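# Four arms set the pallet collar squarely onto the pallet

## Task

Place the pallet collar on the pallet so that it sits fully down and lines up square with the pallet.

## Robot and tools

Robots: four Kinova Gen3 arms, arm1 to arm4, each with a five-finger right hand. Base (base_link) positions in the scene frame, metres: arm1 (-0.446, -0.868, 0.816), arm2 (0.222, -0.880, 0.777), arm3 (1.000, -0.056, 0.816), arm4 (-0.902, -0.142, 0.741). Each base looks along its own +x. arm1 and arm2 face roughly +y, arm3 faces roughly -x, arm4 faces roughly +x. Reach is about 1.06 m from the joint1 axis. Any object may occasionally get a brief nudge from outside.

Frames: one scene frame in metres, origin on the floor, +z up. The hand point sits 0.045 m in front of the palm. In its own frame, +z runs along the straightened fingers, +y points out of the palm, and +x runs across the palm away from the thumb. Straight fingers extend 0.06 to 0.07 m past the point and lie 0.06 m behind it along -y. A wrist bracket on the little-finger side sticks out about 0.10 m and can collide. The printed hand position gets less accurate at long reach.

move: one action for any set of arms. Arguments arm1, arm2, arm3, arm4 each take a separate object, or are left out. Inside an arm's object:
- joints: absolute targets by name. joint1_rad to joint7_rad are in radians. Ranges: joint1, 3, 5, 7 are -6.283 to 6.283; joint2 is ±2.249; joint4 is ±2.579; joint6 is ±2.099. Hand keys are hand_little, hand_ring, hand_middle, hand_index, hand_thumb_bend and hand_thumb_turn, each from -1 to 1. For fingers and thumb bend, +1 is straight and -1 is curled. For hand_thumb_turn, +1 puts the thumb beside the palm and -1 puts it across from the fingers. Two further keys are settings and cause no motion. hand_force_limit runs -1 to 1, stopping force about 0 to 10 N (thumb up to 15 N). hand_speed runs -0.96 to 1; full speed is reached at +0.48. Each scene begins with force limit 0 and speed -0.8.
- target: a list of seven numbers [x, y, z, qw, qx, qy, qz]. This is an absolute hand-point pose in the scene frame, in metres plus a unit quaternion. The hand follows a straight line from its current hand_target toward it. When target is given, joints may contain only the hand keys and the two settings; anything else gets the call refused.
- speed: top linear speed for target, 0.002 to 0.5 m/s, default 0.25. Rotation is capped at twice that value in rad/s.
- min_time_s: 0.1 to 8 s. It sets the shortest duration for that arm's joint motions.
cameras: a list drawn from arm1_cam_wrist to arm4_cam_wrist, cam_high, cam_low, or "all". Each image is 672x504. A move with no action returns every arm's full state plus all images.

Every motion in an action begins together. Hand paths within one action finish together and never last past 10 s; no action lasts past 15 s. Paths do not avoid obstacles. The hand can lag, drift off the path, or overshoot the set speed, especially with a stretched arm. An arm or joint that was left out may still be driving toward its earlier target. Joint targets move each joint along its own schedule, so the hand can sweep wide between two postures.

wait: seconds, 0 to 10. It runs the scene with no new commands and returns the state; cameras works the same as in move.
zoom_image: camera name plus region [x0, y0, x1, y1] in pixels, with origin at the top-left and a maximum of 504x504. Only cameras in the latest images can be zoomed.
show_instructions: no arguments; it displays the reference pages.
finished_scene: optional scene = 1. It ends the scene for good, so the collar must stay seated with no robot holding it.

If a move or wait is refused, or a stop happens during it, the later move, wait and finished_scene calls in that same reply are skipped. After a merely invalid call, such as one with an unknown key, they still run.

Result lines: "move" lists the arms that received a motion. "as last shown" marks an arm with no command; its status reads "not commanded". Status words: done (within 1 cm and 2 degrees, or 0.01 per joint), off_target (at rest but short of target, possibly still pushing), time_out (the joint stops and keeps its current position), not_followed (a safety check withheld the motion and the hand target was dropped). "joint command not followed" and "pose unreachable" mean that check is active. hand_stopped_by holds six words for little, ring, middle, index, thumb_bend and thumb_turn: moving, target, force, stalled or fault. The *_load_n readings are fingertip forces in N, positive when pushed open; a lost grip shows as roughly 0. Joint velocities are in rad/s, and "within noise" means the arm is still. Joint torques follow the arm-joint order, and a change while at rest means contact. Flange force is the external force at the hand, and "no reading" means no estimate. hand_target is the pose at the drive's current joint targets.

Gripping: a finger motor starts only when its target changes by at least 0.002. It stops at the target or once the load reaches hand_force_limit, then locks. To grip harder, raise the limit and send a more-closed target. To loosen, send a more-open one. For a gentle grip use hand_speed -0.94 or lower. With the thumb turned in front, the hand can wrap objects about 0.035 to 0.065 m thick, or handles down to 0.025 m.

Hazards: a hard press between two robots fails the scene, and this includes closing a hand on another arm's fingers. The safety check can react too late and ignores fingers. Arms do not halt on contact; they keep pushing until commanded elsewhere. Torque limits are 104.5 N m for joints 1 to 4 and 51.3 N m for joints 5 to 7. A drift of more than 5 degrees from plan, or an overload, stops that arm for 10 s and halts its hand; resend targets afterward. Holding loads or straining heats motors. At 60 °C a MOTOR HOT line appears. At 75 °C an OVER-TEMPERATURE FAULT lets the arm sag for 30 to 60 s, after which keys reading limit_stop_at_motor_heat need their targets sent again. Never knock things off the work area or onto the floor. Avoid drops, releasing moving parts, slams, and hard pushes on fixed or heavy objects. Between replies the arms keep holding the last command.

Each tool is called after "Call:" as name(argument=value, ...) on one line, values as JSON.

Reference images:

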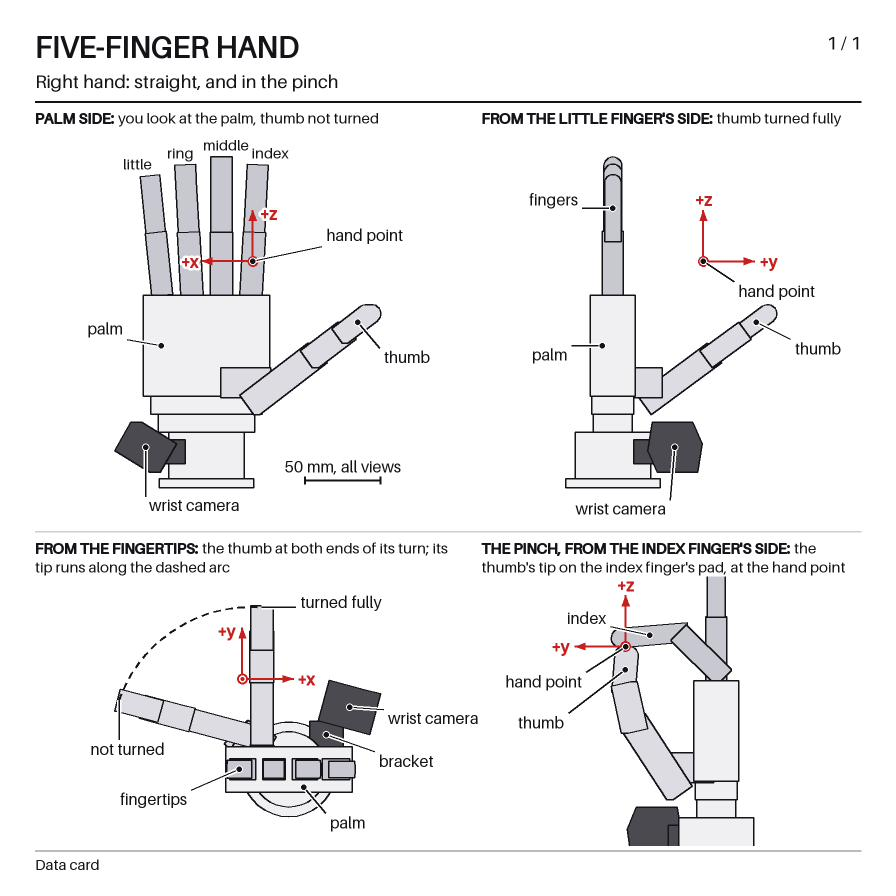

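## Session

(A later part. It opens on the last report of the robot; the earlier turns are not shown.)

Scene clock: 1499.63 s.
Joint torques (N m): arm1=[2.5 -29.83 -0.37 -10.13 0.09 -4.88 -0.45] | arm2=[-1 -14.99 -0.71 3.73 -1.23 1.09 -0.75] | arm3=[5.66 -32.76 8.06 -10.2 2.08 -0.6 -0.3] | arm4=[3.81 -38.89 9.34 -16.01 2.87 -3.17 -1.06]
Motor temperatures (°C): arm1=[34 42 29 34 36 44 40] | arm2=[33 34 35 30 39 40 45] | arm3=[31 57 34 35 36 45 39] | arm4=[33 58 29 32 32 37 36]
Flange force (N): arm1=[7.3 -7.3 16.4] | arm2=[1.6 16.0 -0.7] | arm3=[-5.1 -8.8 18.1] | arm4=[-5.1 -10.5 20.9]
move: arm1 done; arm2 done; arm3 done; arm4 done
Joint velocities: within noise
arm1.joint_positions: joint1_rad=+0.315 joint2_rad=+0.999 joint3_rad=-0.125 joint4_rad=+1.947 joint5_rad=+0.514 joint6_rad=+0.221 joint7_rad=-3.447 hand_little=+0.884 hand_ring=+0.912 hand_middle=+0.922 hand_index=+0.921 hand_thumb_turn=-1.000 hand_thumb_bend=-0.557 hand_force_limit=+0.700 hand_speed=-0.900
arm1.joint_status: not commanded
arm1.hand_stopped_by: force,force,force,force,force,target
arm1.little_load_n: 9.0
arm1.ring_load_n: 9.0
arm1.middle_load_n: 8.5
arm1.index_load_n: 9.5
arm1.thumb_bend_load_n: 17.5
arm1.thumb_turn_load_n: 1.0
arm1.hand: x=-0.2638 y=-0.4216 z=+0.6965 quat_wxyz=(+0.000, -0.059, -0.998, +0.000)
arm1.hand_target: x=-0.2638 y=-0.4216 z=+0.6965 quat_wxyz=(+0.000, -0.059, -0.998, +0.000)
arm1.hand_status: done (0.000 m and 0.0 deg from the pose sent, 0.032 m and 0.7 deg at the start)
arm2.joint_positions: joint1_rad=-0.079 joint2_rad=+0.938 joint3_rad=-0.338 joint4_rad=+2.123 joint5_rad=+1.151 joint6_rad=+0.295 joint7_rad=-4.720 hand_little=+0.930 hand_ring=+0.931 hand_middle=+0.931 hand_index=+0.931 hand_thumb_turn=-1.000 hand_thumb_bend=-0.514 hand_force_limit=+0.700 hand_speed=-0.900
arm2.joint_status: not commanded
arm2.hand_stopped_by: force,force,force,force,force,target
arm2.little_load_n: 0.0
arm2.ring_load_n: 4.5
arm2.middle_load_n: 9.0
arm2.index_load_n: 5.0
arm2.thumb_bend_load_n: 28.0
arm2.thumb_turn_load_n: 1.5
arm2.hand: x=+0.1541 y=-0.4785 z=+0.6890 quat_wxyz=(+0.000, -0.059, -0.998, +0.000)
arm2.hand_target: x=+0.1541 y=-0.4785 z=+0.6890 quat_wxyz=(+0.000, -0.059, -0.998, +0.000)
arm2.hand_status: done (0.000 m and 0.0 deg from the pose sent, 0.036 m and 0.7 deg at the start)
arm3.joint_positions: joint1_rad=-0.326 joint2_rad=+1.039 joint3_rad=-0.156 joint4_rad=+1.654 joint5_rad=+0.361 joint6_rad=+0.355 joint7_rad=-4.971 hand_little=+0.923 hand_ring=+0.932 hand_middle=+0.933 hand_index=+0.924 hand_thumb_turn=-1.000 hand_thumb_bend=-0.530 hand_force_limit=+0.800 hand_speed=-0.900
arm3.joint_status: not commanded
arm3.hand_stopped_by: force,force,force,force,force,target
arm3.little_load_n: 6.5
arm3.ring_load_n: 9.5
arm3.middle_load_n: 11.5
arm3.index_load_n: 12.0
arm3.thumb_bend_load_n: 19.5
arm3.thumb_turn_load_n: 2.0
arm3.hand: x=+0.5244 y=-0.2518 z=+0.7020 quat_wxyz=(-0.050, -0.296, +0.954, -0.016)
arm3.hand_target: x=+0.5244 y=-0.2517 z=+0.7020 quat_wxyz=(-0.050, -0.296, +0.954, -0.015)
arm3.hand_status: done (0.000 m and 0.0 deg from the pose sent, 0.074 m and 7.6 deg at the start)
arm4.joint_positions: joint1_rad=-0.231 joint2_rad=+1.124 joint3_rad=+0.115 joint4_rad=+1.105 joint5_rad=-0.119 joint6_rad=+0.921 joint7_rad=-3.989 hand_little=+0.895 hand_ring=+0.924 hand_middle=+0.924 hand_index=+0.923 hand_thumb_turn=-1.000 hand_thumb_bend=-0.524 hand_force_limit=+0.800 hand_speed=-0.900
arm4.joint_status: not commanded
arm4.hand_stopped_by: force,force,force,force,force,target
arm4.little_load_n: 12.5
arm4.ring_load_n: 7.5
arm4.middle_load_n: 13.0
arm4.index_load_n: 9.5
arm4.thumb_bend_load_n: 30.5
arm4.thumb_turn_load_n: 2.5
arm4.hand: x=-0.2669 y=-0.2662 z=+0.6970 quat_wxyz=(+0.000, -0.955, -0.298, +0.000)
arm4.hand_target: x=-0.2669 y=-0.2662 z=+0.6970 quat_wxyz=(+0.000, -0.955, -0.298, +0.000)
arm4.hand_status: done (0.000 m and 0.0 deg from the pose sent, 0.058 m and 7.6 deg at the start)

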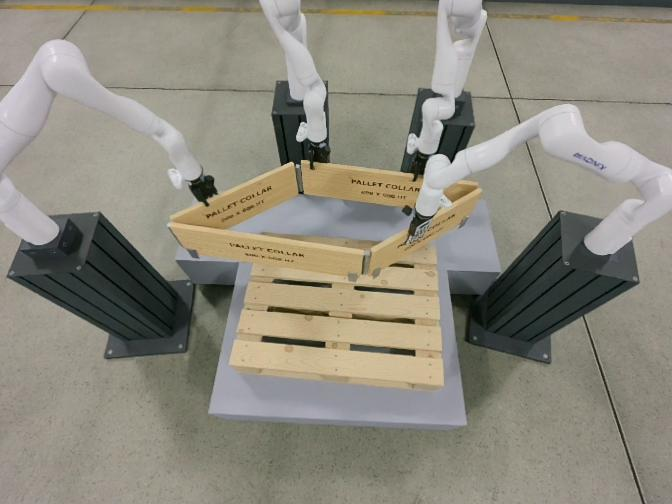

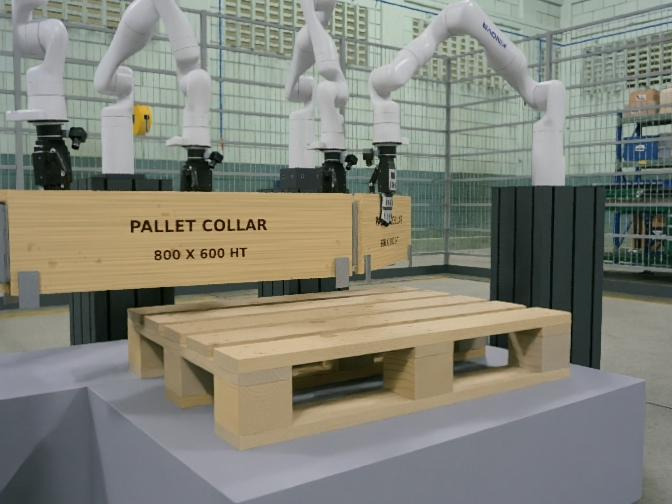

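Call:
move(arm1={"target": [-0.2418, -0.3990, 0.6965, 0, 0.05286, 0.9986, 0], "speed": 0.05}, arm2={"target": [0.1767, -0.4510, 0.689, 0, 0.05286, 0.9986, 0], "speed": 0.05}, arm3={"target": [0.5112, -0.1845, 0.702, -0.0488, -0.3590, 0.9319, -0.0188], "speed": 0.05, "joints": {"hand_little": -0.2, "hand_ring": -0.2, "hand_force_limit": 0.9}}, arm4={"target": [-0.2692, -0.2096, 0.697, 0, 0.93283, 0.36032, 0], "speed": 0.05})

Call:
move(arm1={"target": [-0.2199, -0.3763, 0.6965, 0, 0.0471, 0.99889, 0], "speed": 0.05}, arm2={"target": [0.1993, -0.4235, 0.689, 0, 0.0471, 0.99889, 0], "speed": 0.05}, arm3={"target": [0.4916, -0.1209, 0.702, -0.0475, -0.4201, 0.9060, -0.0220], "speed": 0.05}, arm4={"target": [-0.2748, -0.1580, 0.697, 0, 0.90686, 0.42142, 0], "speed": 0.05}, cameras=["cam_high"])

Scene clock: 1524.10 s.
Joint torques (N m): arm1=[2.71 -30.65 -1 -9.99 0.23 -4.36 -0.43] | arm2=[-0.4 -16.02 -0.44 2.16 -1.04 1.47 -0.72] | arm3=[2.81 -30.18 3.3 -6.94 0.64 0.08 -0.64] | arm4=[2.92 -34.83 7.7 -10.93 2.2 0.08 -1.15]
Motor temperatures (°C): arm1=[34 42 29 34 36 44 40] | arm2=[32 34 35 30 39 40 45] | arm3=[31 57 34 35 36 45 39] | arm4=[33 59 29 32 32 37 36]
Flange force (N): arm1=[7.1 -4.7 17.0] | arm2=[0.9 11.8 0.0] | arm3=[-0.5 -2.4 19.1] | arm4=[0.7 -3.9 20.5]
move: arm1 done; arm2 done; arm3 off_target; arm4 done
Joint velocities: within noise
arm1.joint_positions: joint1_rad=+0.382 joint2_rad=+1.019 joint3_rad=-0.178 joint4_rad=+1.847 joint5_rad=+0.517 joint6_rad=+0.315 joint7_rad=-3.386 hand_little=+0.884 hand_ring=+0.912 hand_middle=+0.922 hand_index=+0.921 hand_thumb_turn=-1.000 hand_thumb_bend=-0.557 hand_force_limit=+0.700 hand_speed=-0.900
arm1.joint_status: not commanded
arm1.hand_stopped_by: force,force,force,force,force,target
arm1.little_load_n: 8.5
arm1.ring_load_n: 8.5
arm1.middle_load_n: 8.0
arm1.index_load_n: 9.5
arm1.thumb_bend_load_n: 17.5
arm1.thumb_turn_load_n: 1.0
arm1.hand: x=-0.2418 y=-0.3990 z=+0.6965 quat_wxyz=(+0.000, -0.053, -0.999, +0.000)
arm1.hand_target: x=-0.2418 y=-0.3990 z=+0.6965 quat_wxyz=(+0.000, -0.053, -0.999, +0.000)
arm1.hand_status: done (0.000 m and 0.0 deg from the pose sent, 0.032 m and 0.7 deg at the start)
arm2.joint_positions: joint1_rad=+0.050 joint2_rad=+0.961 joint3_rad=-0.411 joint4_rad=+2.055 joint5_rad=+1.087 joint6_rad=+0.378 joint7_rad=-4.542 hand_little=+0.930 hand_ring=+0.931 hand_middle=+0.931 hand_index=+0.931 hand_thumb_turn=-1.000 hand_thumb_bend=-0.514 hand_force_limit=+0.700 hand_speed=-0.900
arm2.joint_status: not commanded
arm2.hand_stopped_by: force,force,force,force,force,target
arm2.little_load_n: 0.0
arm2.ring_load_n: 4.5
arm2.middle_load_n: 9.5
arm2.index_load_n: 5.5
arm2.thumb_bend_load_n: 27.0
arm2.thumb_turn_load_n: 1.5
arm2.hand: x=+0.1767 y=-0.4510 z=+0.6890 quat_wxyz=(+0.000, -0.053, -0.999, +0.000)
arm2.hand_target: x=+0.1767 y=-0.4510 z=+0.6890 quat_wxyz=(+0.000, -0.053, -0.999, +0.000)
arm2.hand_status: done (0.000 m and 0.0 deg from the pose sent, 0.036 m and 0.7 deg at the start)
arm3.joint_positions: joint1_rad=-0.151 joint2_rad=+1.022 joint3_rad=-0.205 joint4_rad=+1.742 joint5_rad=+0.458 joint6_rad=+0.304 joint7_rad=-4.789 hand_little=+0.912 hand_ring=+0.932 hand_middle=+0.933 hand_index=+0.924 hand_thumb_turn=-1.000 hand_thumb_bend=-0.530 hand_force_limit=+0.900 hand_speed=-0.900
arm3.joint_status: hand_little off_target (ended at +0.912, target -0.200); hand_ring off_target (ended at +0.932, target -0.200); the others done
arm3.hand_stopped_by: force,force,force,force,force,target
arm3.little_load_n: 9.0
arm3.ring_load_n: 7.0
arm3.middle_load_n: 8.5
arm3.index_load_n: 9.5
arm3.thumb_bend_load_n: 20.5
arm3.thumb_turn_load_n: 1.5
arm3.hand: x=+0.5112 y=-0.1846 z=+0.7020 quat_wxyz=(-0.049, -0.359, +0.932, -0.019)
arm3.hand_target: x=+0.5112 y=-0.1845 z=+0.7020 quat_wxyz=(-0.049, -0.359, +0.932, -0.019)
arm3.hand_status: done (0.000 m and 0.0 deg from the pose sent, 0.069 m and 7.6 deg at the start)
arm4.joint_positions: joint1_rad=-0.310 joint2_rad=+1.096 joint3_rad=+0.089 joint4_rad=+1.174 joint5_rad=-0.091 joint6_rad=+0.878 joint7_rad=-3.958 hand_little=+0.895 hand_ring=+0.924 hand_middle=+0.924 hand_index=+0.923 hand_thumb_turn=-1.000 hand_thumb_bend=-0.524 hand_force_limit=+0.800 hand_speed=-0.900
arm4.joint_status: not commanded
arm4.hand_stopped_by: force,force,force,force,force,target
arm4.little_load_n: 11.5
arm4.ring_load_n: 6.0
arm4.middle_load_n: 11.0
arm4.index_load_n: 8.0
arm4.thumb_bend_load_n: 31.5
arm4.thumb_turn_load_n: 2.5
arm4.hand: x=-0.2692 y=-0.2096 z=+0.6970 quat_wxyz=(+0.000, -0.933, -0.360, +0.000)
arm4.hand_target: x=-0.2692 y=-0.2096 z=+0.6970 quat_wxyz=(+0.000, -0.933, -0.360, +0.000)
arm4.hand_status: done (0.000 m and 0.0 deg from the pose sent, 0.057 m and 7.6 deg at the start)
pictures: none

Scene clock: 1525.93 s.
Joint torques (N m): arm1=[1.83 -31.4 -2.65 -10.95 0.14 -4.85 -0.45] | arm2=[-0.63 -16 -1.26 2.86 -1.49 1.78 -0.76] | arm3=[3.8 -30.27 3.28 -7.39 0.78 0.06 -0.7] | arm4=[3.19 -35.45 7.79 -11.77 2.21 -0.44 -1.15]
Motor temperatures (°C): arm1=[34 42 29 34 36 44 40] | arm2=[32 34 35 30 39 40 45] | arm3=[31 57 34 35 36 45 39] | arm4=[33 59 29 32 32 37 36]
Flange force (N): arm1=[5.0 -4.7 15.4] | arm2=[-0.4 12.4 1.8] | arm3=[1.1 -3.4 18.4] | arm4=[0.3 -5.1 21.5]
move: arm1 done; arm2 done; arm3 done; arm4 done
Joint velocities: within noise
arm1.joint_positions: joint1_rad=+0.437 joint2_rad=+1.045 joint3_rad=-0.224 joint4_rad=+1.741 joint5_rad=+0.514 joint6_rad=+0.407 joint7_rad=-3.321 hand_little=+0.884 hand_ring=+0.912 hand_middle=+0.922 hand_index=+0.921 hand_thumb_turn=-1.000 hand_thumb_bend=-0.557 hand_force_limit=+0.700 hand_speed=-0.900
arm1.joint_status: not commanded
arm1.hand_stopped_by: force,force,force,force,force,target
arm1.little_load_n: 9.0
arm1.ring_load_n: 9.0
arm1.middle_load_n: 8.5
arm1.index_load_n: 9.5
arm1.thumb_bend_load_n: 17.5
arm1.thumb_turn_load_n: 1.0
arm1.hand: x=-0.2199 y=-0.3763 z=+0.6965 quat_wxyz=(+0.000, -0.047, -0.999, +0.000)
arm1.hand_target: x=-0.2199 y=-0.3763 z=+0.6965 quat_wxyz=(+0.000, -0.047, -0.999, +0.000)
arm1.hand_status: done (0.000 m and 0.0 deg from the pose sent, 0.032 m and 0.7 deg at the start)
arm2.joint_positions: joint1_rad=+0.158 joint2_rad=+0.987 joint3_rad=-0.469 joint4_rad=+1.978 joint5_rad=+1.034 joint6_rad=+0.456 joint7_rad=-4.381 hand_little=+0.930 hand_ring=+0.931 hand_middle=+0.931 hand_index=+0.931 hand_thumb_turn=-1.000 hand_thumb_bend=-0.514 hand_force_limit=+0.700 hand_speed=-0.900
arm2.joint_status: not commanded
arm2.hand_stopped_by: force,force,force,force,force,target
arm2.little_load_n: 0.0
arm2.ring_load_n: 4.0
arm2.middle_load_n: 8.5
arm2.index_load_n: 4.5
arm2.thumb_bend_load_n: 28.5
arm2.thumb_turn_load_n: 1.5
arm2.hand: x=+0.1993 y=-0.4235 z=+0.6890 quat_wxyz=(+0.000, -0.047, -0.999, +0.000)
arm2.hand_target: x=+0.1993 y=-0.4235 z=+0.6890 quat_wxyz=(+0.000, -0.047, -0.999, +0.000)
arm2.hand_status: done (0.000 m and 0.0 deg from the pose sent, 0.036 m and 0.7 deg at the start)
arm3.joint_positions: joint1_rad=+0.046 joint2_rad=+1.026 joint3_rad=-0.276 joint4_rad=+1.762 joint5_rad=+0.551 joint6_rad=+0.317 joint7_rad=-4.584 hand_little=+0.912 hand_ring=+0.932 hand_middle=+0.933 hand_index=+0.924 hand_thumb_turn=-1.000 hand_thumb_bend=-0.530 hand_force_limit=+0.900 hand_speed=-0.900
arm3.joint_status: not commanded
arm3.hand_stopped_by: force,force,force,force,force,target
arm3.little_load_n: 9.5
arm3.ring_load_n: 7.0
arm3.middle_load_n: 8.5
arm3.index_load_n: 9.0
arm3.thumb_bend_load_n: 20.5
arm3.thumb_turn_load_n: 1.0
arm3.hand: x=+0.4916 y=-0.1209 z=+0.7020 quat_wxyz=(-0.047, -0.420, +0.906, -0.022)
arm3.hand_target: x=+0.4916 y=-0.1209 z=+0.7020 quat_wxyz=(-0.047, -0.420, +0.906, -0.022)
arm3.hand_status: done (0.000 m and 0.0 deg from the pose sent, 0.067 m and 7.6 deg at the start)
arm4.joint_positions: joint1_rad=-0.380 joint2_rad=+1.072 joint3_rad=+0.062 joint4_rad=+1.233 joint5_rad=-0.062 joint6_rad=+0.841 joint7_rad=-3.924 hand_little=+0.895 hand_ring=+0.924 hand_middle=+0.924 hand_index=+0.923 hand_thumb_turn=-1.000 hand_thumb_bend=-0.524 hand_force_limit=+0.800 hand_speed=-0.900
arm4.joint_status: not commanded
arm4.hand_stopped_by: force,force,force,force,force,target
arm4.little_load_n: 12.0
arm4.ring_load_n: 6.5
arm4.middle_load_n: 11.0
arm4.index_load_n: 8.0
arm4.thumb_bend_load_n: 30.5
arm4.thumb_turn_load_n: 2.5
arm4.hand: x=-0.2748 y=-0.1580 z=+0.6970 quat_wxyz=(+0.000, -0.907, -0.421, +0.000)
arm4.hand_target: x=-0.2748 y=-0.1580 z=+0.6970 quat_wxyz=(+0.000, -0.907, -0.421, +0.000)
arm4.hand_status: done (0.000 m and 0.0 deg from the pose sent, 0.052 m and 7.6 deg at the start)

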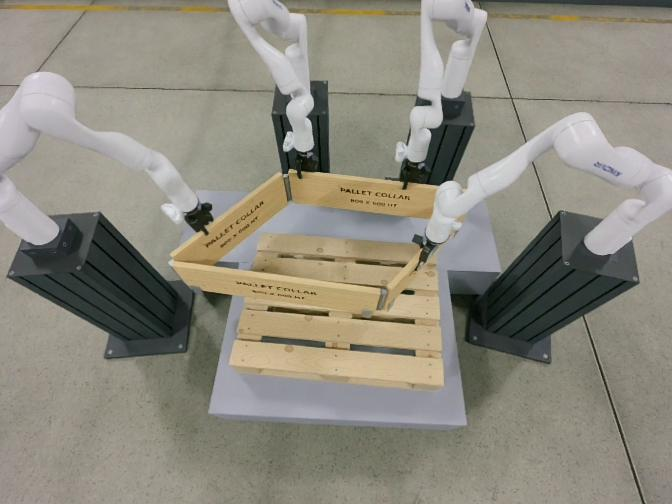

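Call:
move(arm1={"target": [-0.1979, -0.3537, 0.6965, 0, 0.04135, 0.99914, 0], "speed": 0.05}, arm2={"target": [0.2217, -0.3960, 0.689, 0, 0.04135, 0.99914, 0], "speed": 0.05}, arm3={"target": [0.4681, -0.0636, 0.702, -0.0459, -0.4793, 0.8761, -0.0251], "speed": 0.05}, arm4={"target": [-0.2848, -0.1102, 0.697, 0, 0.87689, 0.48069, 0], "speed": 0.05})

Call:
move(arm1={"target": [-0.1761, -0.3310, 0.6965, 0, 0.0356, 0.99937, 0], "speed": 0.05}, arm2={"target": [0.2440, -0.3685, 0.689, 0, 0.0356, 0.99937, 0], "speed": 0.05}, arm3={"target": [0.4411, -0.0127, 0.702, -0.0442, -0.5364, 0.8424, -0.0281], "speed": 0.05}, arm4={"target": [-0.2985, -0.0668, 0.697, 0, 0.84306, 0.53782, 0], "speed": 0.05}, cameras=["cam_high"])

Scene clock: 1540.90 s.
Joint torques (N m): arm1=[1.72 -32.14 -3.33 -11.49 0.16 -4.91 -0.43] | arm2=[-0.84 -16.34 -1.91 3.11 -1.86 2.02 -0.74] | arm3=[4.36 -30.06 2.19 -6.91 0.82 0.44 -0.77] | arm4=[2.78 -34.56 6.93 -10.57 1.83 0.27 -1.15]
Motor temperatures (°C): arm1=[34 42 29 34 36 44 40] | arm2=[32 34 35 30 39 40 45] | arm3=[31 55 34 35 36 45 39] | arm4=[33 59 29 32 32 37 36]
Flange force (N): arm1=[4.5 -3.9 14.4] | arm2=[-1.4 13.0 3.0] | arm3=[3.7 -1.9 18.4] | arm4=[1.5 -3.1 22.1]
move: arm1 done; arm2 done; arm3 done; arm4 done
Joint velocities: within noise
arm1.joint_positions: joint1_rad=+0.481 joint2_rad=+1.077 joint3_rad=-0.263 joint4_rad=+1.631 joint5_rad=+0.507 joint6_rad=+0.496 joint7_rad=-3.255 hand_little=+0.884 hand_ring=+0.912 hand_middle=+0.922 hand_index=+0.921 hand_thumb_turn=-1.000 hand_thumb_bend=-0.557 hand_force_limit=+0.700 hand_speed=-0.900
arm1.joint_status: not commanded
arm1.hand_stopped_by: force,force,force,force,force,target
arm1.little_load_n: 9.0
arm1.ring_load_n: 9.0
arm1.middle_load_n: 8.0
arm1.index_load_n: 9.5
arm1.thumb_bend_load_n: 17.0
arm1.thumb_turn_load_n: 1.0
arm1.hand: x=-0.1979 y=-0.3537 z=+0.6965 quat_wxyz=(+0.000, -0.041, -0.999, +0.000)
arm1.hand_target: x=-0.1979 y=-0.3537 z=+0.6965 quat_wxyz=(+0.000, -0.041, -0.999, +0.000)
arm1.hand_status: done (0.000 m and 0.0 deg from the pose sent, 0.032 m and 0.7 deg at the start)
arm2.joint_positions: joint1_rad=+0.246 joint2_rad=+1.016 joint3_rad=-0.517 joint4_rad=+1.894 joint5_rad=+0.989 joint6_rad=+0.530 joint7_rad=-4.234 hand_little=+0.930 hand_ring=+0.931 hand_middle=+0.931 hand_index=+0.931 hand_thumb_turn=-1.000 hand_thumb_bend=-0.514 hand_force_limit=+0.700 hand_speed=-0.900
arm2.joint_status: not commanded
arm2.hand_stopped_by: force,force,force,force,force,target
arm2.little_load_n: 0.0
arm2.ring_load_n: 3.0
arm2.middle_load_n: 7.5
arm2.index_load_n: 4.0
arm2.thumb_bend_load_n: 28.5
arm2.thumb_turn_load_n: 1.5
arm2.hand: x=+0.2217 y=-0.3960 z=+0.6890 quat_wxyz=(+0.000, -0.041, -0.999, +0.000)
arm2.hand_target: x=+0.2217 y=-0.3960 z=+0.6890 quat_wxyz=(+0.000, -0.041, -0.999, +0.000)
arm2.hand_status: done (0.000 m and 0.0 deg from the pose sent, 0.035 m and 0.7 deg at the start)
arm3.joint_positions: joint1_rad=+0.241 joint2_rad=+1.051 joint3_rad=-0.367 joint4_rad=+1.724 joint5_rad=+0.622 joint6_rad=+0.389 joint7_rad=-4.355 hand_little=+0.912 hand_ring=+0.932 hand_middle=+0.933 hand_index=+0.924 hand_thumb_turn=-1.000 hand_thumb_bend=-0.530 hand_force_limit=+0.900 hand_speed=-0.900
arm3.joint_status: not commanded
arm3.hand_stopped_by: force,force,force,force,force,target
arm3.little_load_n: 9.0
arm3.ring_load_n: 6.5
arm3.middle_load_n: 8.5
arm3.index_load_n: 9.0
arm3.thumb_bend_load_n: 21.5
arm3.thumb_turn_load_n: 1.0
arm3.hand: x=+0.4681 y=-0.0636 z=+0.7020 quat_wxyz=(-0.046, -0.479, +0.876, -0.025)
arm3.hand_target: x=+0.4681 y=-0.0636 z=+0.7020 quat_wxyz=(-0.046, -0.479, +0.876, -0.025)
arm3.hand_status: done (0.000 m and 0.0 deg from the pose sent, 0.062 m and 7.6 deg at the start)
arm4.joint_positions: joint1_rad=-0.445 joint2_rad=+1.049 joint3_rad=+0.036 joint4_rad=+1.292 joint5_rad=-0.032 joint6_rad=+0.805 joint7_rad=-3.887 hand_little=+0.895 hand_ring=+0.924 hand_middle=+0.924 hand_index=+0.923 hand_thumb_turn=-1.000 hand_thumb_bend=-0.524 hand_force_limit=+0.800 hand_speed=-0.900
arm4.joint_status: not commanded
arm4.hand_stopped_by: force,force,force,force,force,target
arm4.little_load_n: 11.0
arm4.ring_load_n: 6.0
arm4.middle_load_n: 11.0
arm4.index_load_n: 7.0
arm4.thumb_bend_load_n: 31.0
arm4.thumb_turn_load_n: 2.5
arm4.hand: x=-0.2848 y=-0.1102 z=+0.6970 quat_wxyz=(+0.000, -0.877, -0.481, +0.000)
arm4.hand_target: x=-0.2848 y=-0.1102 z=+0.6970 quat_wxyz=(+0.000, -0.877, -0.481, +0.000)
arm4.hand_status: done (0.000 m and 0.0 deg from the pose sent, 0.049 m and 7.6 deg at the start)
pictures: none

Scene clock: 1542.73 s.
Joint torques (N m): arm1=[1.5 -33.06 -3.93 -12.13 0.13 -5.01 -0.44] | arm2=[-0.77 -16.61 -1.9 3.56 -2.23 2.78 -0.81] | arm3=[5.34 -30.05 1.5 -6.52 0.95 1.18 -0.85] | arm4=[2.07 -33.16 5.65 -8.67 1.3 1.36 -1.18]
Motor temperatures (°C): arm1=[34 42 29 34 36 44 40] | arm2=[32 34 35 30 39 40 45] | arm3=[31 55 34 35 36 45 39] | arm4=[33 59 29 32 32 37 36]
Flange force (N): arm1=[3.9 -3.6 13.7] | arm2=[-1.9 14.2 3.6] | arm3=[6.1 -0.1 18.5] | arm4=[2.6 0.2 22.5]
move: arm1 done; arm2 done; arm3 done; arm4 done
Joint velocities: within noise
arm1.joint_positions: joint1_rad=+0.514 joint2_rad=+1.113 joint3_rad=-0.295 joint4_rad=+1.513 joint5_rad=+0.497 joint6_rad=+0.583 joint7_rad=-3.188 hand_little=+0.884 hand_ring=+0.912 hand_middle=+0.922 hand_index=+0.921 hand_thumb_turn=-1.000 hand_thumb_bend=-0.557 hand_force_limit=+0.700 hand_speed=-0.900
arm1.joint_status: not commanded
arm1.hand_stopped_by: force,force,force,force,force,target
arm1.little_load_n: 9.0
arm1.ring_load_n: 9.0
arm1.middle_load_n: 8.5
arm1.index_load_n: 9.5
arm1.thumb_bend_load_n: 17.5
arm1.thumb_turn_load_n: 1.0
arm1.hand: x=-0.1761 y=-0.3310 z=+0.6965 quat_wxyz=(+0.000, -0.036, -0.999, +0.000)
arm1.hand_target: x=-0.1761 y=-0.3310 z=+0.6965 quat_wxyz=(+0.000, -0.036, -0.999, +0.000)
arm1.hand_status: done (0.000 m and 0.0 deg from the pose sent, 0.031 m and 0.7 deg at the start)
arm2.joint_positions: joint1_rad=+0.317 joint2_rad=+1.048 joint3_rad=-0.557 joint4_rad=+1.803 joint5_rad=+0.950 joint6_rad=+0.602 joint7_rad=-4.099 hand_little=+0.930 hand_ring=+0.931 hand_middle=+0.931 hand_index=+0.931 hand_thumb_turn=-1.000 hand_thumb_bend=-0.514 hand_force_limit=+0.700 hand_speed=-0.900
arm2.joint_status: not commanded
arm2.hand_stopped_by: force,force,force,force,force,target
arm2.little_load_n: 0.0
arm2.ring_load_n: 2.0
arm2.middle_load_n: 6.0
arm2.index_load_n: 2.5
arm2.thumb_bend_load_n: 29.5
arm2.thumb_turn_load_n: 1.5
arm2.hand: x=+0.2440 y=-0.3685 z=+0.6890 quat_wxyz=(+0.000, -0.036, -0.999, +0.000)
arm2.hand_target: x=+0.2440 y=-0.3685 z=+0.6890 quat_wxyz=(+0.000, -0.036, -0.999, +0.000)
arm2.hand_status: done (0.000 m and 0.0 deg from the pose sent, 0.035 m and 0.7 deg at the start)
arm3.joint_positions: joint1_rad=+0.412 joint2_rad=+1.094 joint3_rad=-0.464 joint4_rad=+1.636 joint5_rad=+0.663 joint6_rad=+0.501 joint7_rad=-4.105 hand_little=+0.912 hand_ring=+0.932 hand_middle=+0.933 hand_index=+0.924 hand_thumb_turn=-1.000 hand_thumb_bend=-0.530 hand_force_limit=+0.900 hand_speed=-0.900
arm3.joint_status: not commanded
arm3.hand_stopped_by: force,force,force,force,force,target
arm3.little_load_n: 8.0
arm3.ring_load_n: 6.0
arm3.middle_load_n: 8.0
arm3.index_load_n: 8.5
arm3.thumb_bend_load_n: 22.5
arm3.thumb_turn_load_n: 0.5
arm3.hand: x=+0.4411 y=-0.0127 z=+0.7020 quat_wxyz=(-0.044, -0.536, +0.842, -0.028)
arm3.hand_target: x=+0.4411 y=-0.0127 z=+0.7020 quat_wxyz=(-0.044, -0.536, +0.842, -0.028)
arm3.hand_status: done (0.000 m and 0.0 deg from the pose sent, 0.058 m and 7.6 deg at the start)
arm4.joint_positions: joint1_rad=-0.504 joint2_rad=+1.026 joint3_rad=+0.009 joint4_rad=+1.353 joint5_rad=+0.000 joint6_rad=+0.768 joint7_rad=-3.849 hand_little=+0.895 hand_ring=+0.924 hand_middle=+0.924 hand_index=+0.923 hand_thumb_turn=-1.000 hand_thumb_bend=-0.524 hand_force_limit=+0.800 hand_speed=-0.900
arm4.joint_status: not commanded
arm4.hand_stopped_by: force,force,force,force,force,target
arm4.little_load_n: 10.5
arm4.ring_load_n: 5.0
arm4.middle_load_n: 9.5
arm4.index_load_n: 6.0
arm4.thumb_bend_load_n: 31.0
arm4.thumb_turn_load_n: 2.5
arm4.hand: x=-0.2985 y=-0.0668 z=+0.6970 quat_wxyz=(+0.000, -0.843, -0.538, +0.000)
arm4.hand_target: x=-0.2985 y=-0.0668 z=+0.6970 quat_wxyz=(+0.000, -0.843, -0.538, +0.000)
arm4.hand_status: done (0.000 m and 0.0 deg from the pose sent, 0.046 m and 7.6 deg at the start)

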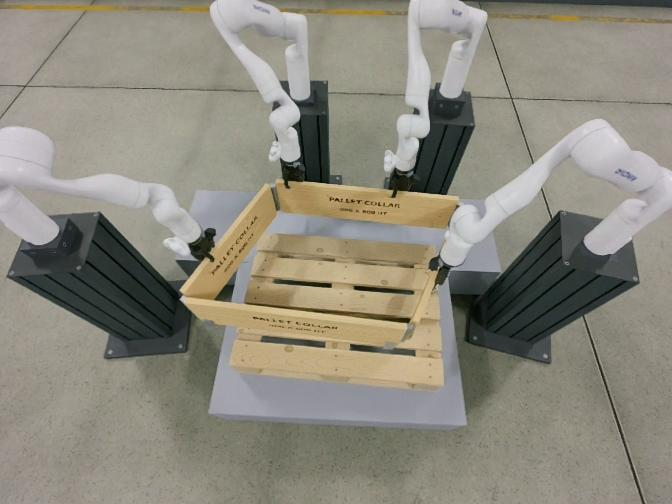

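Call:
move(arm1={"target": [-0.1542, -0.3084, 0.6965, 0, 0.02984, 0.99955, 0], "speed": 0.05}, arm2={"target": [0.2663, -0.3400, 0.689, 0, 0.02984, 0.99955, 0], "speed": 0.05}, arm3={"target": [0.4109, 0.0318, 0.702, -0.0422, -0.5911, 0.8049, -0.0310], "speed": 0.05}, arm4={"target": [-0.3144, -0.0287, 0.697, 0, 0.80551, 0.59257, 0], "speed": 0.05})

Call:
move(arm1={"target": [-0.1324, -0.2858, 0.6965, 0, 0.02408, 0.99971, 0], "speed": 0.05}, arm2={"target": [0.2884, -0.3121, 0.689, 0, 0.02408, 0.99971, 0], "speed": 0.05}, arm3={"target": [0.3788, 0.0690, 0.702, -0.0400, -0.6432, 0.7639, -0.0337], "speed": 0.05}, arm4={"target": [-0.3327, 0.0043, 0.697, 0, 0.76440, 0.64474, 0], "speed": 0.05}, cameras=["all"])

Call:
zoom_image(camera="cam_high", region=[180, 180, 340, 320])

Call:
zoom_image(camera="cam_high", region=[320, 180, 480, 320])

Call:
zoom_image(camera="cam_high", region=[180, 280, 340, 420])

Call:
zoom_image(camera="cam_high", region=[320, 280, 480, 420])

Scene clock: 1566.37 s.
Joint torques (N m): arm1=[1.82 -33.82 -3.8 -12.36 0.14 -4.88 -0.46] | arm2=[-0.5 -18.15 -2.24 2.46 -2.14 2.97 -0.78] | arm3=[5.58 -32.34 -0.52 -9.07 1.43 -0.1 -0.77] | arm4=[1.97 -33.36 5.18 -9.26 1.16 0.87 -1.13]
Motor temperatures (°C): arm1=[34 42 29 35 36 44 40] | arm2=[32 34 35 30 39 40 45] | arm3=[31 53 34 35 36 45 39] | arm4=[33 58 29 31 32 37 36]
Flange force (N): arm1=[3.8 -2.0 12.9] | arm2=[-2.0 12.9 5.0] | arm3=[5.6 -1.2 18.2] | arm4=[1.9 -0.6 23.0]
move: arm1 done; arm2 done; arm3 done; arm4 done
Joint velocities: within noise
arm1.joint_positions: joint1_rad=+0.538 joint2_rad=+1.155 joint3_rad=-0.322 joint4_rad=+1.388 joint5_rad=+0.487 joint6_rad=+0.671 joint7_rad=-3.121 hand_little=+0.884 hand_ring=+0.912 hand_middle=+0.922 hand_index=+0.921 hand_thumb_turn=-1.000 hand_thumb_bend=-0.557 hand_force_limit=+0.700 hand_speed=-0.900
arm1.joint_status: not commanded
arm1.hand_stopped_by: force,force,force,force,force,target
arm1.little_load_n: 9.0
arm1.ring_load_n: 9.0
arm1.middle_load_n: 8.5
arm1.index_load_n: 9.0
arm1.thumb_bend_load_n: 17.5
arm1.thumb_turn_load_n: 1.0
arm1.hand: x=-0.1542 y=-0.3084 z=+0.6965 quat_wxyz=(+0.000, -0.030, -1.000, +0.000)
arm1.hand_target: x=-0.1542 y=-0.3084 z=+0.6965 quat_wxyz=(+0.000, -0.030, -1.000, +0.000)
arm1.hand_status: done (0.000 m and 0.0 deg from the pose sent, 0.031 m and 0.7 deg at the start)
arm2.joint_positions: joint1_rad=+0.374 joint2_rad=+1.084 joint3_rad=-0.591 joint4_rad=+1.701 joint5_rad=+0.915 joint6_rad=+0.675 joint7_rad=-3.971 hand_little=+0.930 hand_ring=+0.931 hand_middle=+0.931 hand_index=+0.931 hand_thumb_turn=-1.000 hand_thumb_bend=-0.514 hand_force_limit=+0.700 hand_speed=-0.900
arm2.joint_status: not commanded
arm2.hand_stopped_by: force,force,force,force,force,target
arm2.little_load_n: 0.0
arm2.ring_load_n: 2.5
arm2.middle_load_n: 6.5
arm2.index_load_n: 3.0
arm2.thumb_bend_load_n: 29.0
arm2.thumb_turn_load_n: 1.5
arm2.hand: x=+0.2663 y=-0.3400 z=+0.6890 quat_wxyz=(+0.000, -0.030, -1.000, +0.000)
arm2.hand_target: x=+0.2663 y=-0.3400 z=+0.6890 quat_wxyz=(+0.000, -0.030, -1.000, +0.000)
arm2.hand_status: done (0.000 m and 0.0 deg from the pose sent, 0.036 m and 0.7 deg at the start)
arm3.joint_positions: joint1_rad=+0.540 joint2_rad=+1.152 joint3_rad=-0.551 joint4_rad=+1.507 joint5_rad=+0.680 joint6_rad=+0.636 joint7_rad=-3.847 hand_little=+0.912 hand_ring=+0.932 hand_middle=+0.933 hand_index=+0.924 hand_thumb_turn=-1.000 hand_thumb_bend=-0.529 hand_force_limit=+0.900 hand_speed=-0.900
arm3.joint_status: not commanded
arm3.hand_stopped_by: force,force,force,force,force,target
arm3.little_load_n: 8.0
arm3.ring_load_n: 6.5
arm3.middle_load_n: 8.0
arm3.index_load_n: 9.0
arm3.thumb_bend_load_n: 22.5
arm3.thumb_turn_load_n: 0.5
arm3.hand: x=+0.4109 y=+0.0318 z=+0.7020 quat_wxyz=(-0.042, -0.591, +0.805, -0.031)
arm3.hand_target: x=+0.4109 y=+0.0318 z=+0.7020 quat_wxyz=(-0.042, -0.591, +0.805, -0.031)
arm3.hand_status: done (0.000 m and 0.0 deg from the pose sent, 0.054 m and 7.6 deg at the start)
arm4.joint_positions: joint1_rad=-0.555 joint2_rad=+1.004 joint3_rad=-0.018 joint4_rad=+1.412 joint5_rad=+0.033 joint6_rad=+0.732 joint7_rad=-3.806 hand_little=+0.895 hand_ring=+0.924 hand_middle=+0.924 hand_index=+0.923 hand_thumb_turn=-1.000 hand_thumb_bend=-0.524 hand_force_limit=+0.800 hand_speed=-0.900
arm4.joint_status: not commanded
arm4.hand_stopped_by: force,force,force,force,force,target
arm4.little_load_n: 10.5
arm4.ring_load_n: 4.5
arm4.middle_load_n: 9.0
arm4.index_load_n: 6.0
arm4.thumb_bend_load_n: 29.5
arm4.thumb_turn_load_n: 2.0
arm4.hand: x=-0.3144 y=-0.0287 z=+0.6970 quat_wxyz=(+0.000, -0.806, -0.593, +0.000)
arm4.hand_target: x=-0.3144 y=-0.0287 z=+0.6970 quat_wxyz=(+0.000, -0.806, -0.593, +0.000)
arm4.hand_status: done (0.000 m and 0.0 deg from the pose sent, 0.041 m and 7.6 deg at the start)
pictures: none

Scene clock: 1568.20 s.
Joint torques (N m): arm1=[2.04 -34.37 -3.61 -12.83 0.23 -4.94 -0.49] | arm2=[-0.39 -19.67 -2.44 1.89 -2.15 3.34 -0.74] | arm3=[6.13 -34.28 -1.75 -11.09 1.87 -0.99 -0.79] | arm4=[2 -33.57 4.82 -9.55 1.01 0.62 -1.13]
Motor temperatures (°C): arm1=[34 42 29 35 36 44 40] | arm2=[32 34 35 30 39 40 45] | arm3=[31 53 34 35 36 45 39] | arm4=[33 58 29 31 32 37 36]
Flange force (N): arm1=[3.8 -1.5 11.4] | arm2=[-2.2 13.1 6.6] | arm3=[6.2 -2.4 17.5] | arm4=[1.7 -1.0 24.1]
move: arm1 done; arm2 done; arm3 done; arm4 done
Joint velocities: within noise
arm1.joint_positions: joint1_rad=+0.553 joint2_rad=+1.201 joint3_rad=-0.344 joint4_rad=+1.252 joint5_rad=+0.477 joint6_rad=+0.761 joint7_rad=-3.054 hand_little=+0.884 hand_ring=+0.912 hand_middle=+0.922 hand_index=+0.921 hand_thumb_turn=-1.000 hand_thumb_bend=-0.557 hand_force_limit=+0.700 hand_speed=-0.900
arm1.joint_status: not commanded
arm1.hand_stopped_by: force,force,force,force,force,target
arm1.little_load_n: 9.0
arm1.ring_load_n: 8.5
arm1.middle_load_n: 8.0
arm1.index_load_n: 9.0
arm1.thumb_bend_load_n: 17.5
arm1.thumb_turn_load_n: 1.0
arm1.hand: x=-0.1324 y=-0.2858 z=+0.6965 quat_wxyz=(+0.000, -0.024, -1.000, +0.000)
arm1.hand_target: x=-0.1324 y=-0.2858 z=+0.6965 quat_wxyz=(+0.000, -0.024, -1.000, +0.000)
arm1.hand_status: done (0.000 m and 0.0 deg from the pose sent, 0.031 m and 0.7 deg at the start)
arm2.joint_positions: joint1_rad=+0.418 joint2_rad=+1.122 joint3_rad=-0.619 joint4_rad=+1.592 joint5_rad=+0.886 joint6_rad=+0.746 joint7_rad=-3.852 hand_little=+0.930 hand_ring=+0.931 hand_middle=+0.931 hand_index=+0.931 hand_thumb_turn=-1.000 hand_thumb_bend=-0.514 hand_force_limit=+0.700 hand_speed=-0.900
arm2.joint_status: not commanded
arm2.hand_stopped_by: force,force,force,force,force,target
arm2.little_load_n: 0.0
arm2.ring_load_n: 2.0
arm2.middle_load_n: 5.5
arm2.index_load_n: 2.5
arm2.thumb_bend_load_n: 29.5
arm2.thumb_turn_load_n: 1.5
arm2.hand: x=+0.2884 y=-0.3121 z=+0.6890 quat_wxyz=(+0.000, -0.024, -1.000, +0.000)
arm2.hand_target: x=+0.2884 y=-0.3121 z=+0.6890 quat_wxyz=(+0.000, -0.024, -1.000, +0.000)
arm2.hand_status: done (0.000 m and 0.0 deg from the pose sent, 0.036 m and 0.7 deg at the start)
arm3.joint_positions: joint1_rad=+0.618 joint2_rad=+1.218 joint3_rad=-0.620 joint4_rad=+1.345 joint5_rad=+0.685 joint6_rad=+0.778 joint7_rad=-3.594 hand_little=+0.912 hand_ring=+0.932 hand_middle=+0.933 hand_index=+0.924 hand_thumb_turn=-1.000 hand_thumb_bend=-0.529 hand_force_limit=+0.900 hand_speed=-0.900
arm3.joint_status: not commanded
arm3.hand_stopped_by: force,force,force,force,force,target
arm3.little_load_n: 7.5
arm3.ring_load_n: 6.0
arm3.middle_load_n: 8.0
arm3.index_load_n: 9.0
arm3.thumb_bend_load_n: 23.0
arm3.thumb_turn_load_n: 0.5
arm3.hand: x=+0.3788 y=+0.0690 z=+0.7020 quat_wxyz=(-0.040, -0.643, +0.764, -0.034)
arm3.hand_target: x=+0.3788 y=+0.0690 z=+0.7020 quat_wxyz=(-0.040, -0.643, +0.764, -0.034)
arm3.hand_status: done (0.000 m and 0.0 deg from the pose sent, 0.049 m and 7.6 deg at the start)
arm4.joint_positions: joint1_rad=-0.599 joint2_rad=+0.982 joint3_rad=-0.045 joint4_rad=+1.473 joint5_rad=+0.069 joint6_rad=+0.694 joint7_rad=-3.761 hand_little=+0.895 hand_ring=+0.924 hand_middle=+0.924 hand_index=+0.923 hand_thumb_turn=-1.000 hand_thumb_bend=-0.524 hand_force_limit=+0.800 hand_speed=-0.900
arm4.joint_status: not commanded
arm4.hand_stopped_by: force,force,force,force,force,target
arm4.little_load_n: 10.5
arm4.ring_load_n: 4.5
arm4.middle_load_n: 8.5
arm4.index_load_n: 5.5
arm4.thumb_bend_load_n: 28.0
arm4.thumb_turn_load_n: 2.0
arm4.hand: x=-0.3327 y=+0.0043 z=+0.6970 quat_wxyz=(+0.000, -0.764, -0.645, +0.000)
arm4.hand_target: x=-0.3327 y=+0.0043 z=+0.6970 quat_wxyz=(+0.000, -0.764, -0.645, +0.000)
arm4.hand_status: done (0.000 m and 0.0 deg from the pose sent, 0.038 m and 7.6 deg at the start)
pictures: arm1_cam_wrist, arm2_cam_wrist, arm3_cam_wrist, arm4_cam_wrist, cam_high, cam_low
arm1_cam_wrist: T_world_to_cam=[[-0.22036, 0.97542, 0.00256, 0.24206], [0.83012, 0.18615, 0.52559, -0.20629], [0.5122, 0.11794, -0.85073, 0.809]] pos_world=[-0.18978, -0.29312, 0.79605]
arm2_cam_wrist: T_world_to_cam=[[-0.25285, 0.96739, -0.01489, 0.3856], [0.82065, 0.2226, 0.52629, -0.52817], [0.51244, 0.12085, -0.85018, 0.59066]] pos_world=[0.22826, -0.32683, 0.78588]
arm3_cam_wrist: T_world_to_cam=[[-0.99723, -0.0732, 0.01295, 0.37524], [-0.06023, 0.89779, 0.43628, -0.34875], [-0.04356, 0.43429, -0.89972, 0.72919]] pos_world=[0.38497, 0.02389, 0.80336]
arm4_cam_wrist: T_world_to_cam=[[0.99873, 0.04406, -0.02448, 0.35419], [0.05037, -0.85539, 0.51553, -0.33498], [0.00178, -0.51611, -0.85652, 0.71757]] pos_world=[-0.33814, 0.0682, 0.79598]

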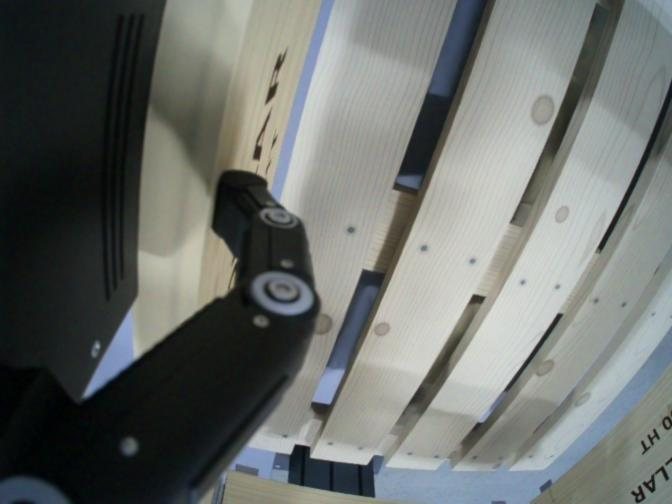

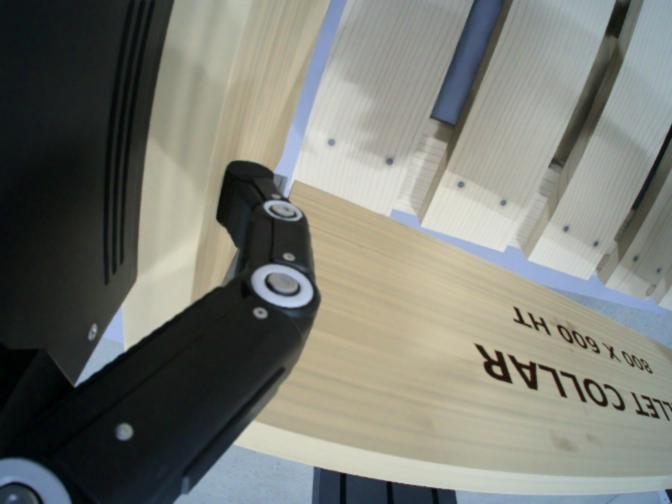

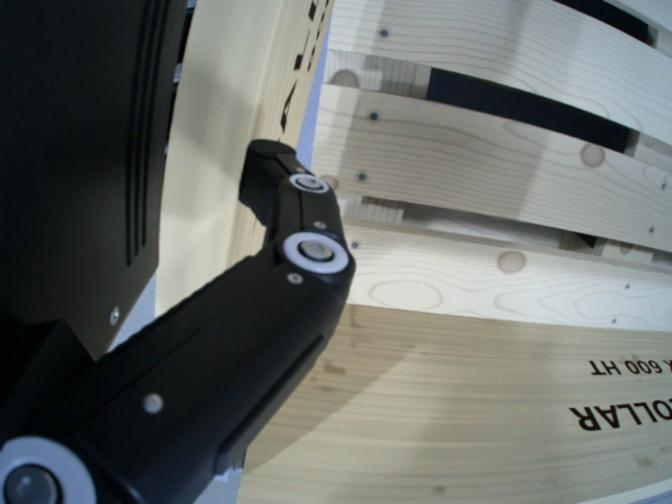

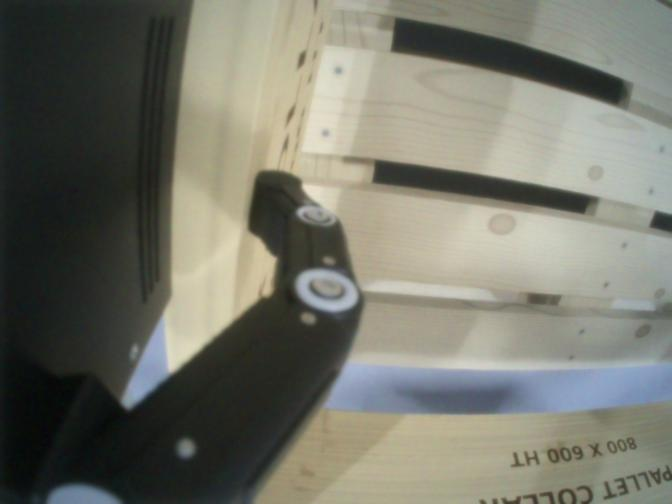

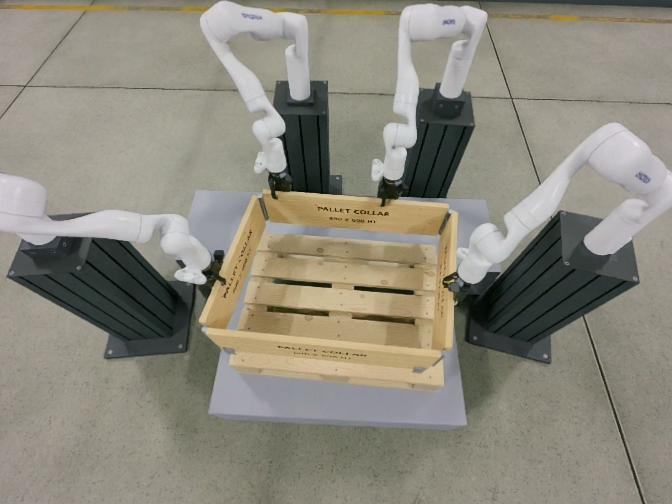

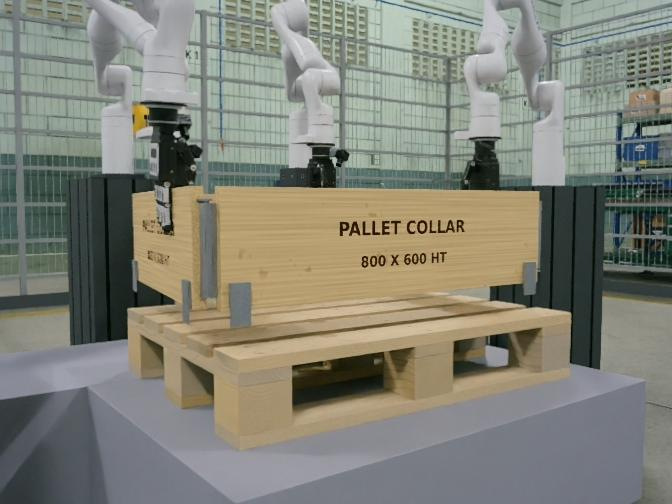

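Scaled by 3.150.

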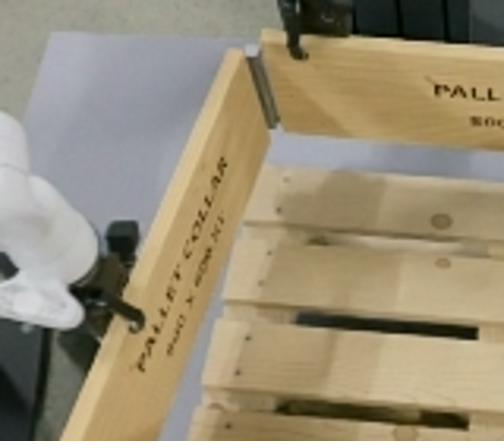

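Scaled by 3.150.

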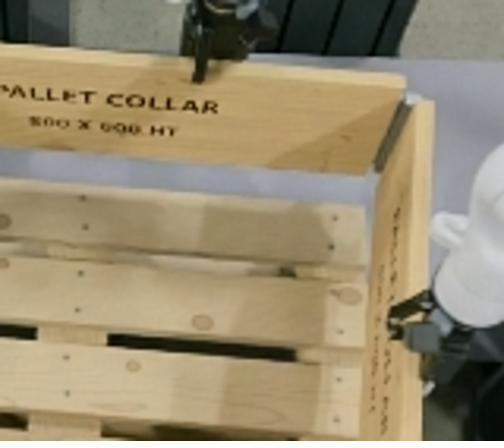

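Scaled by 3.150.

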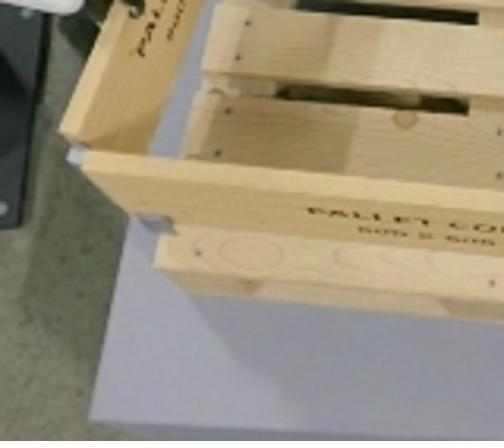

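Scaled by 3.150.

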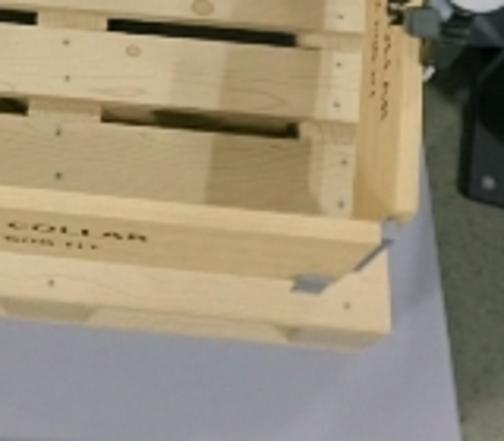

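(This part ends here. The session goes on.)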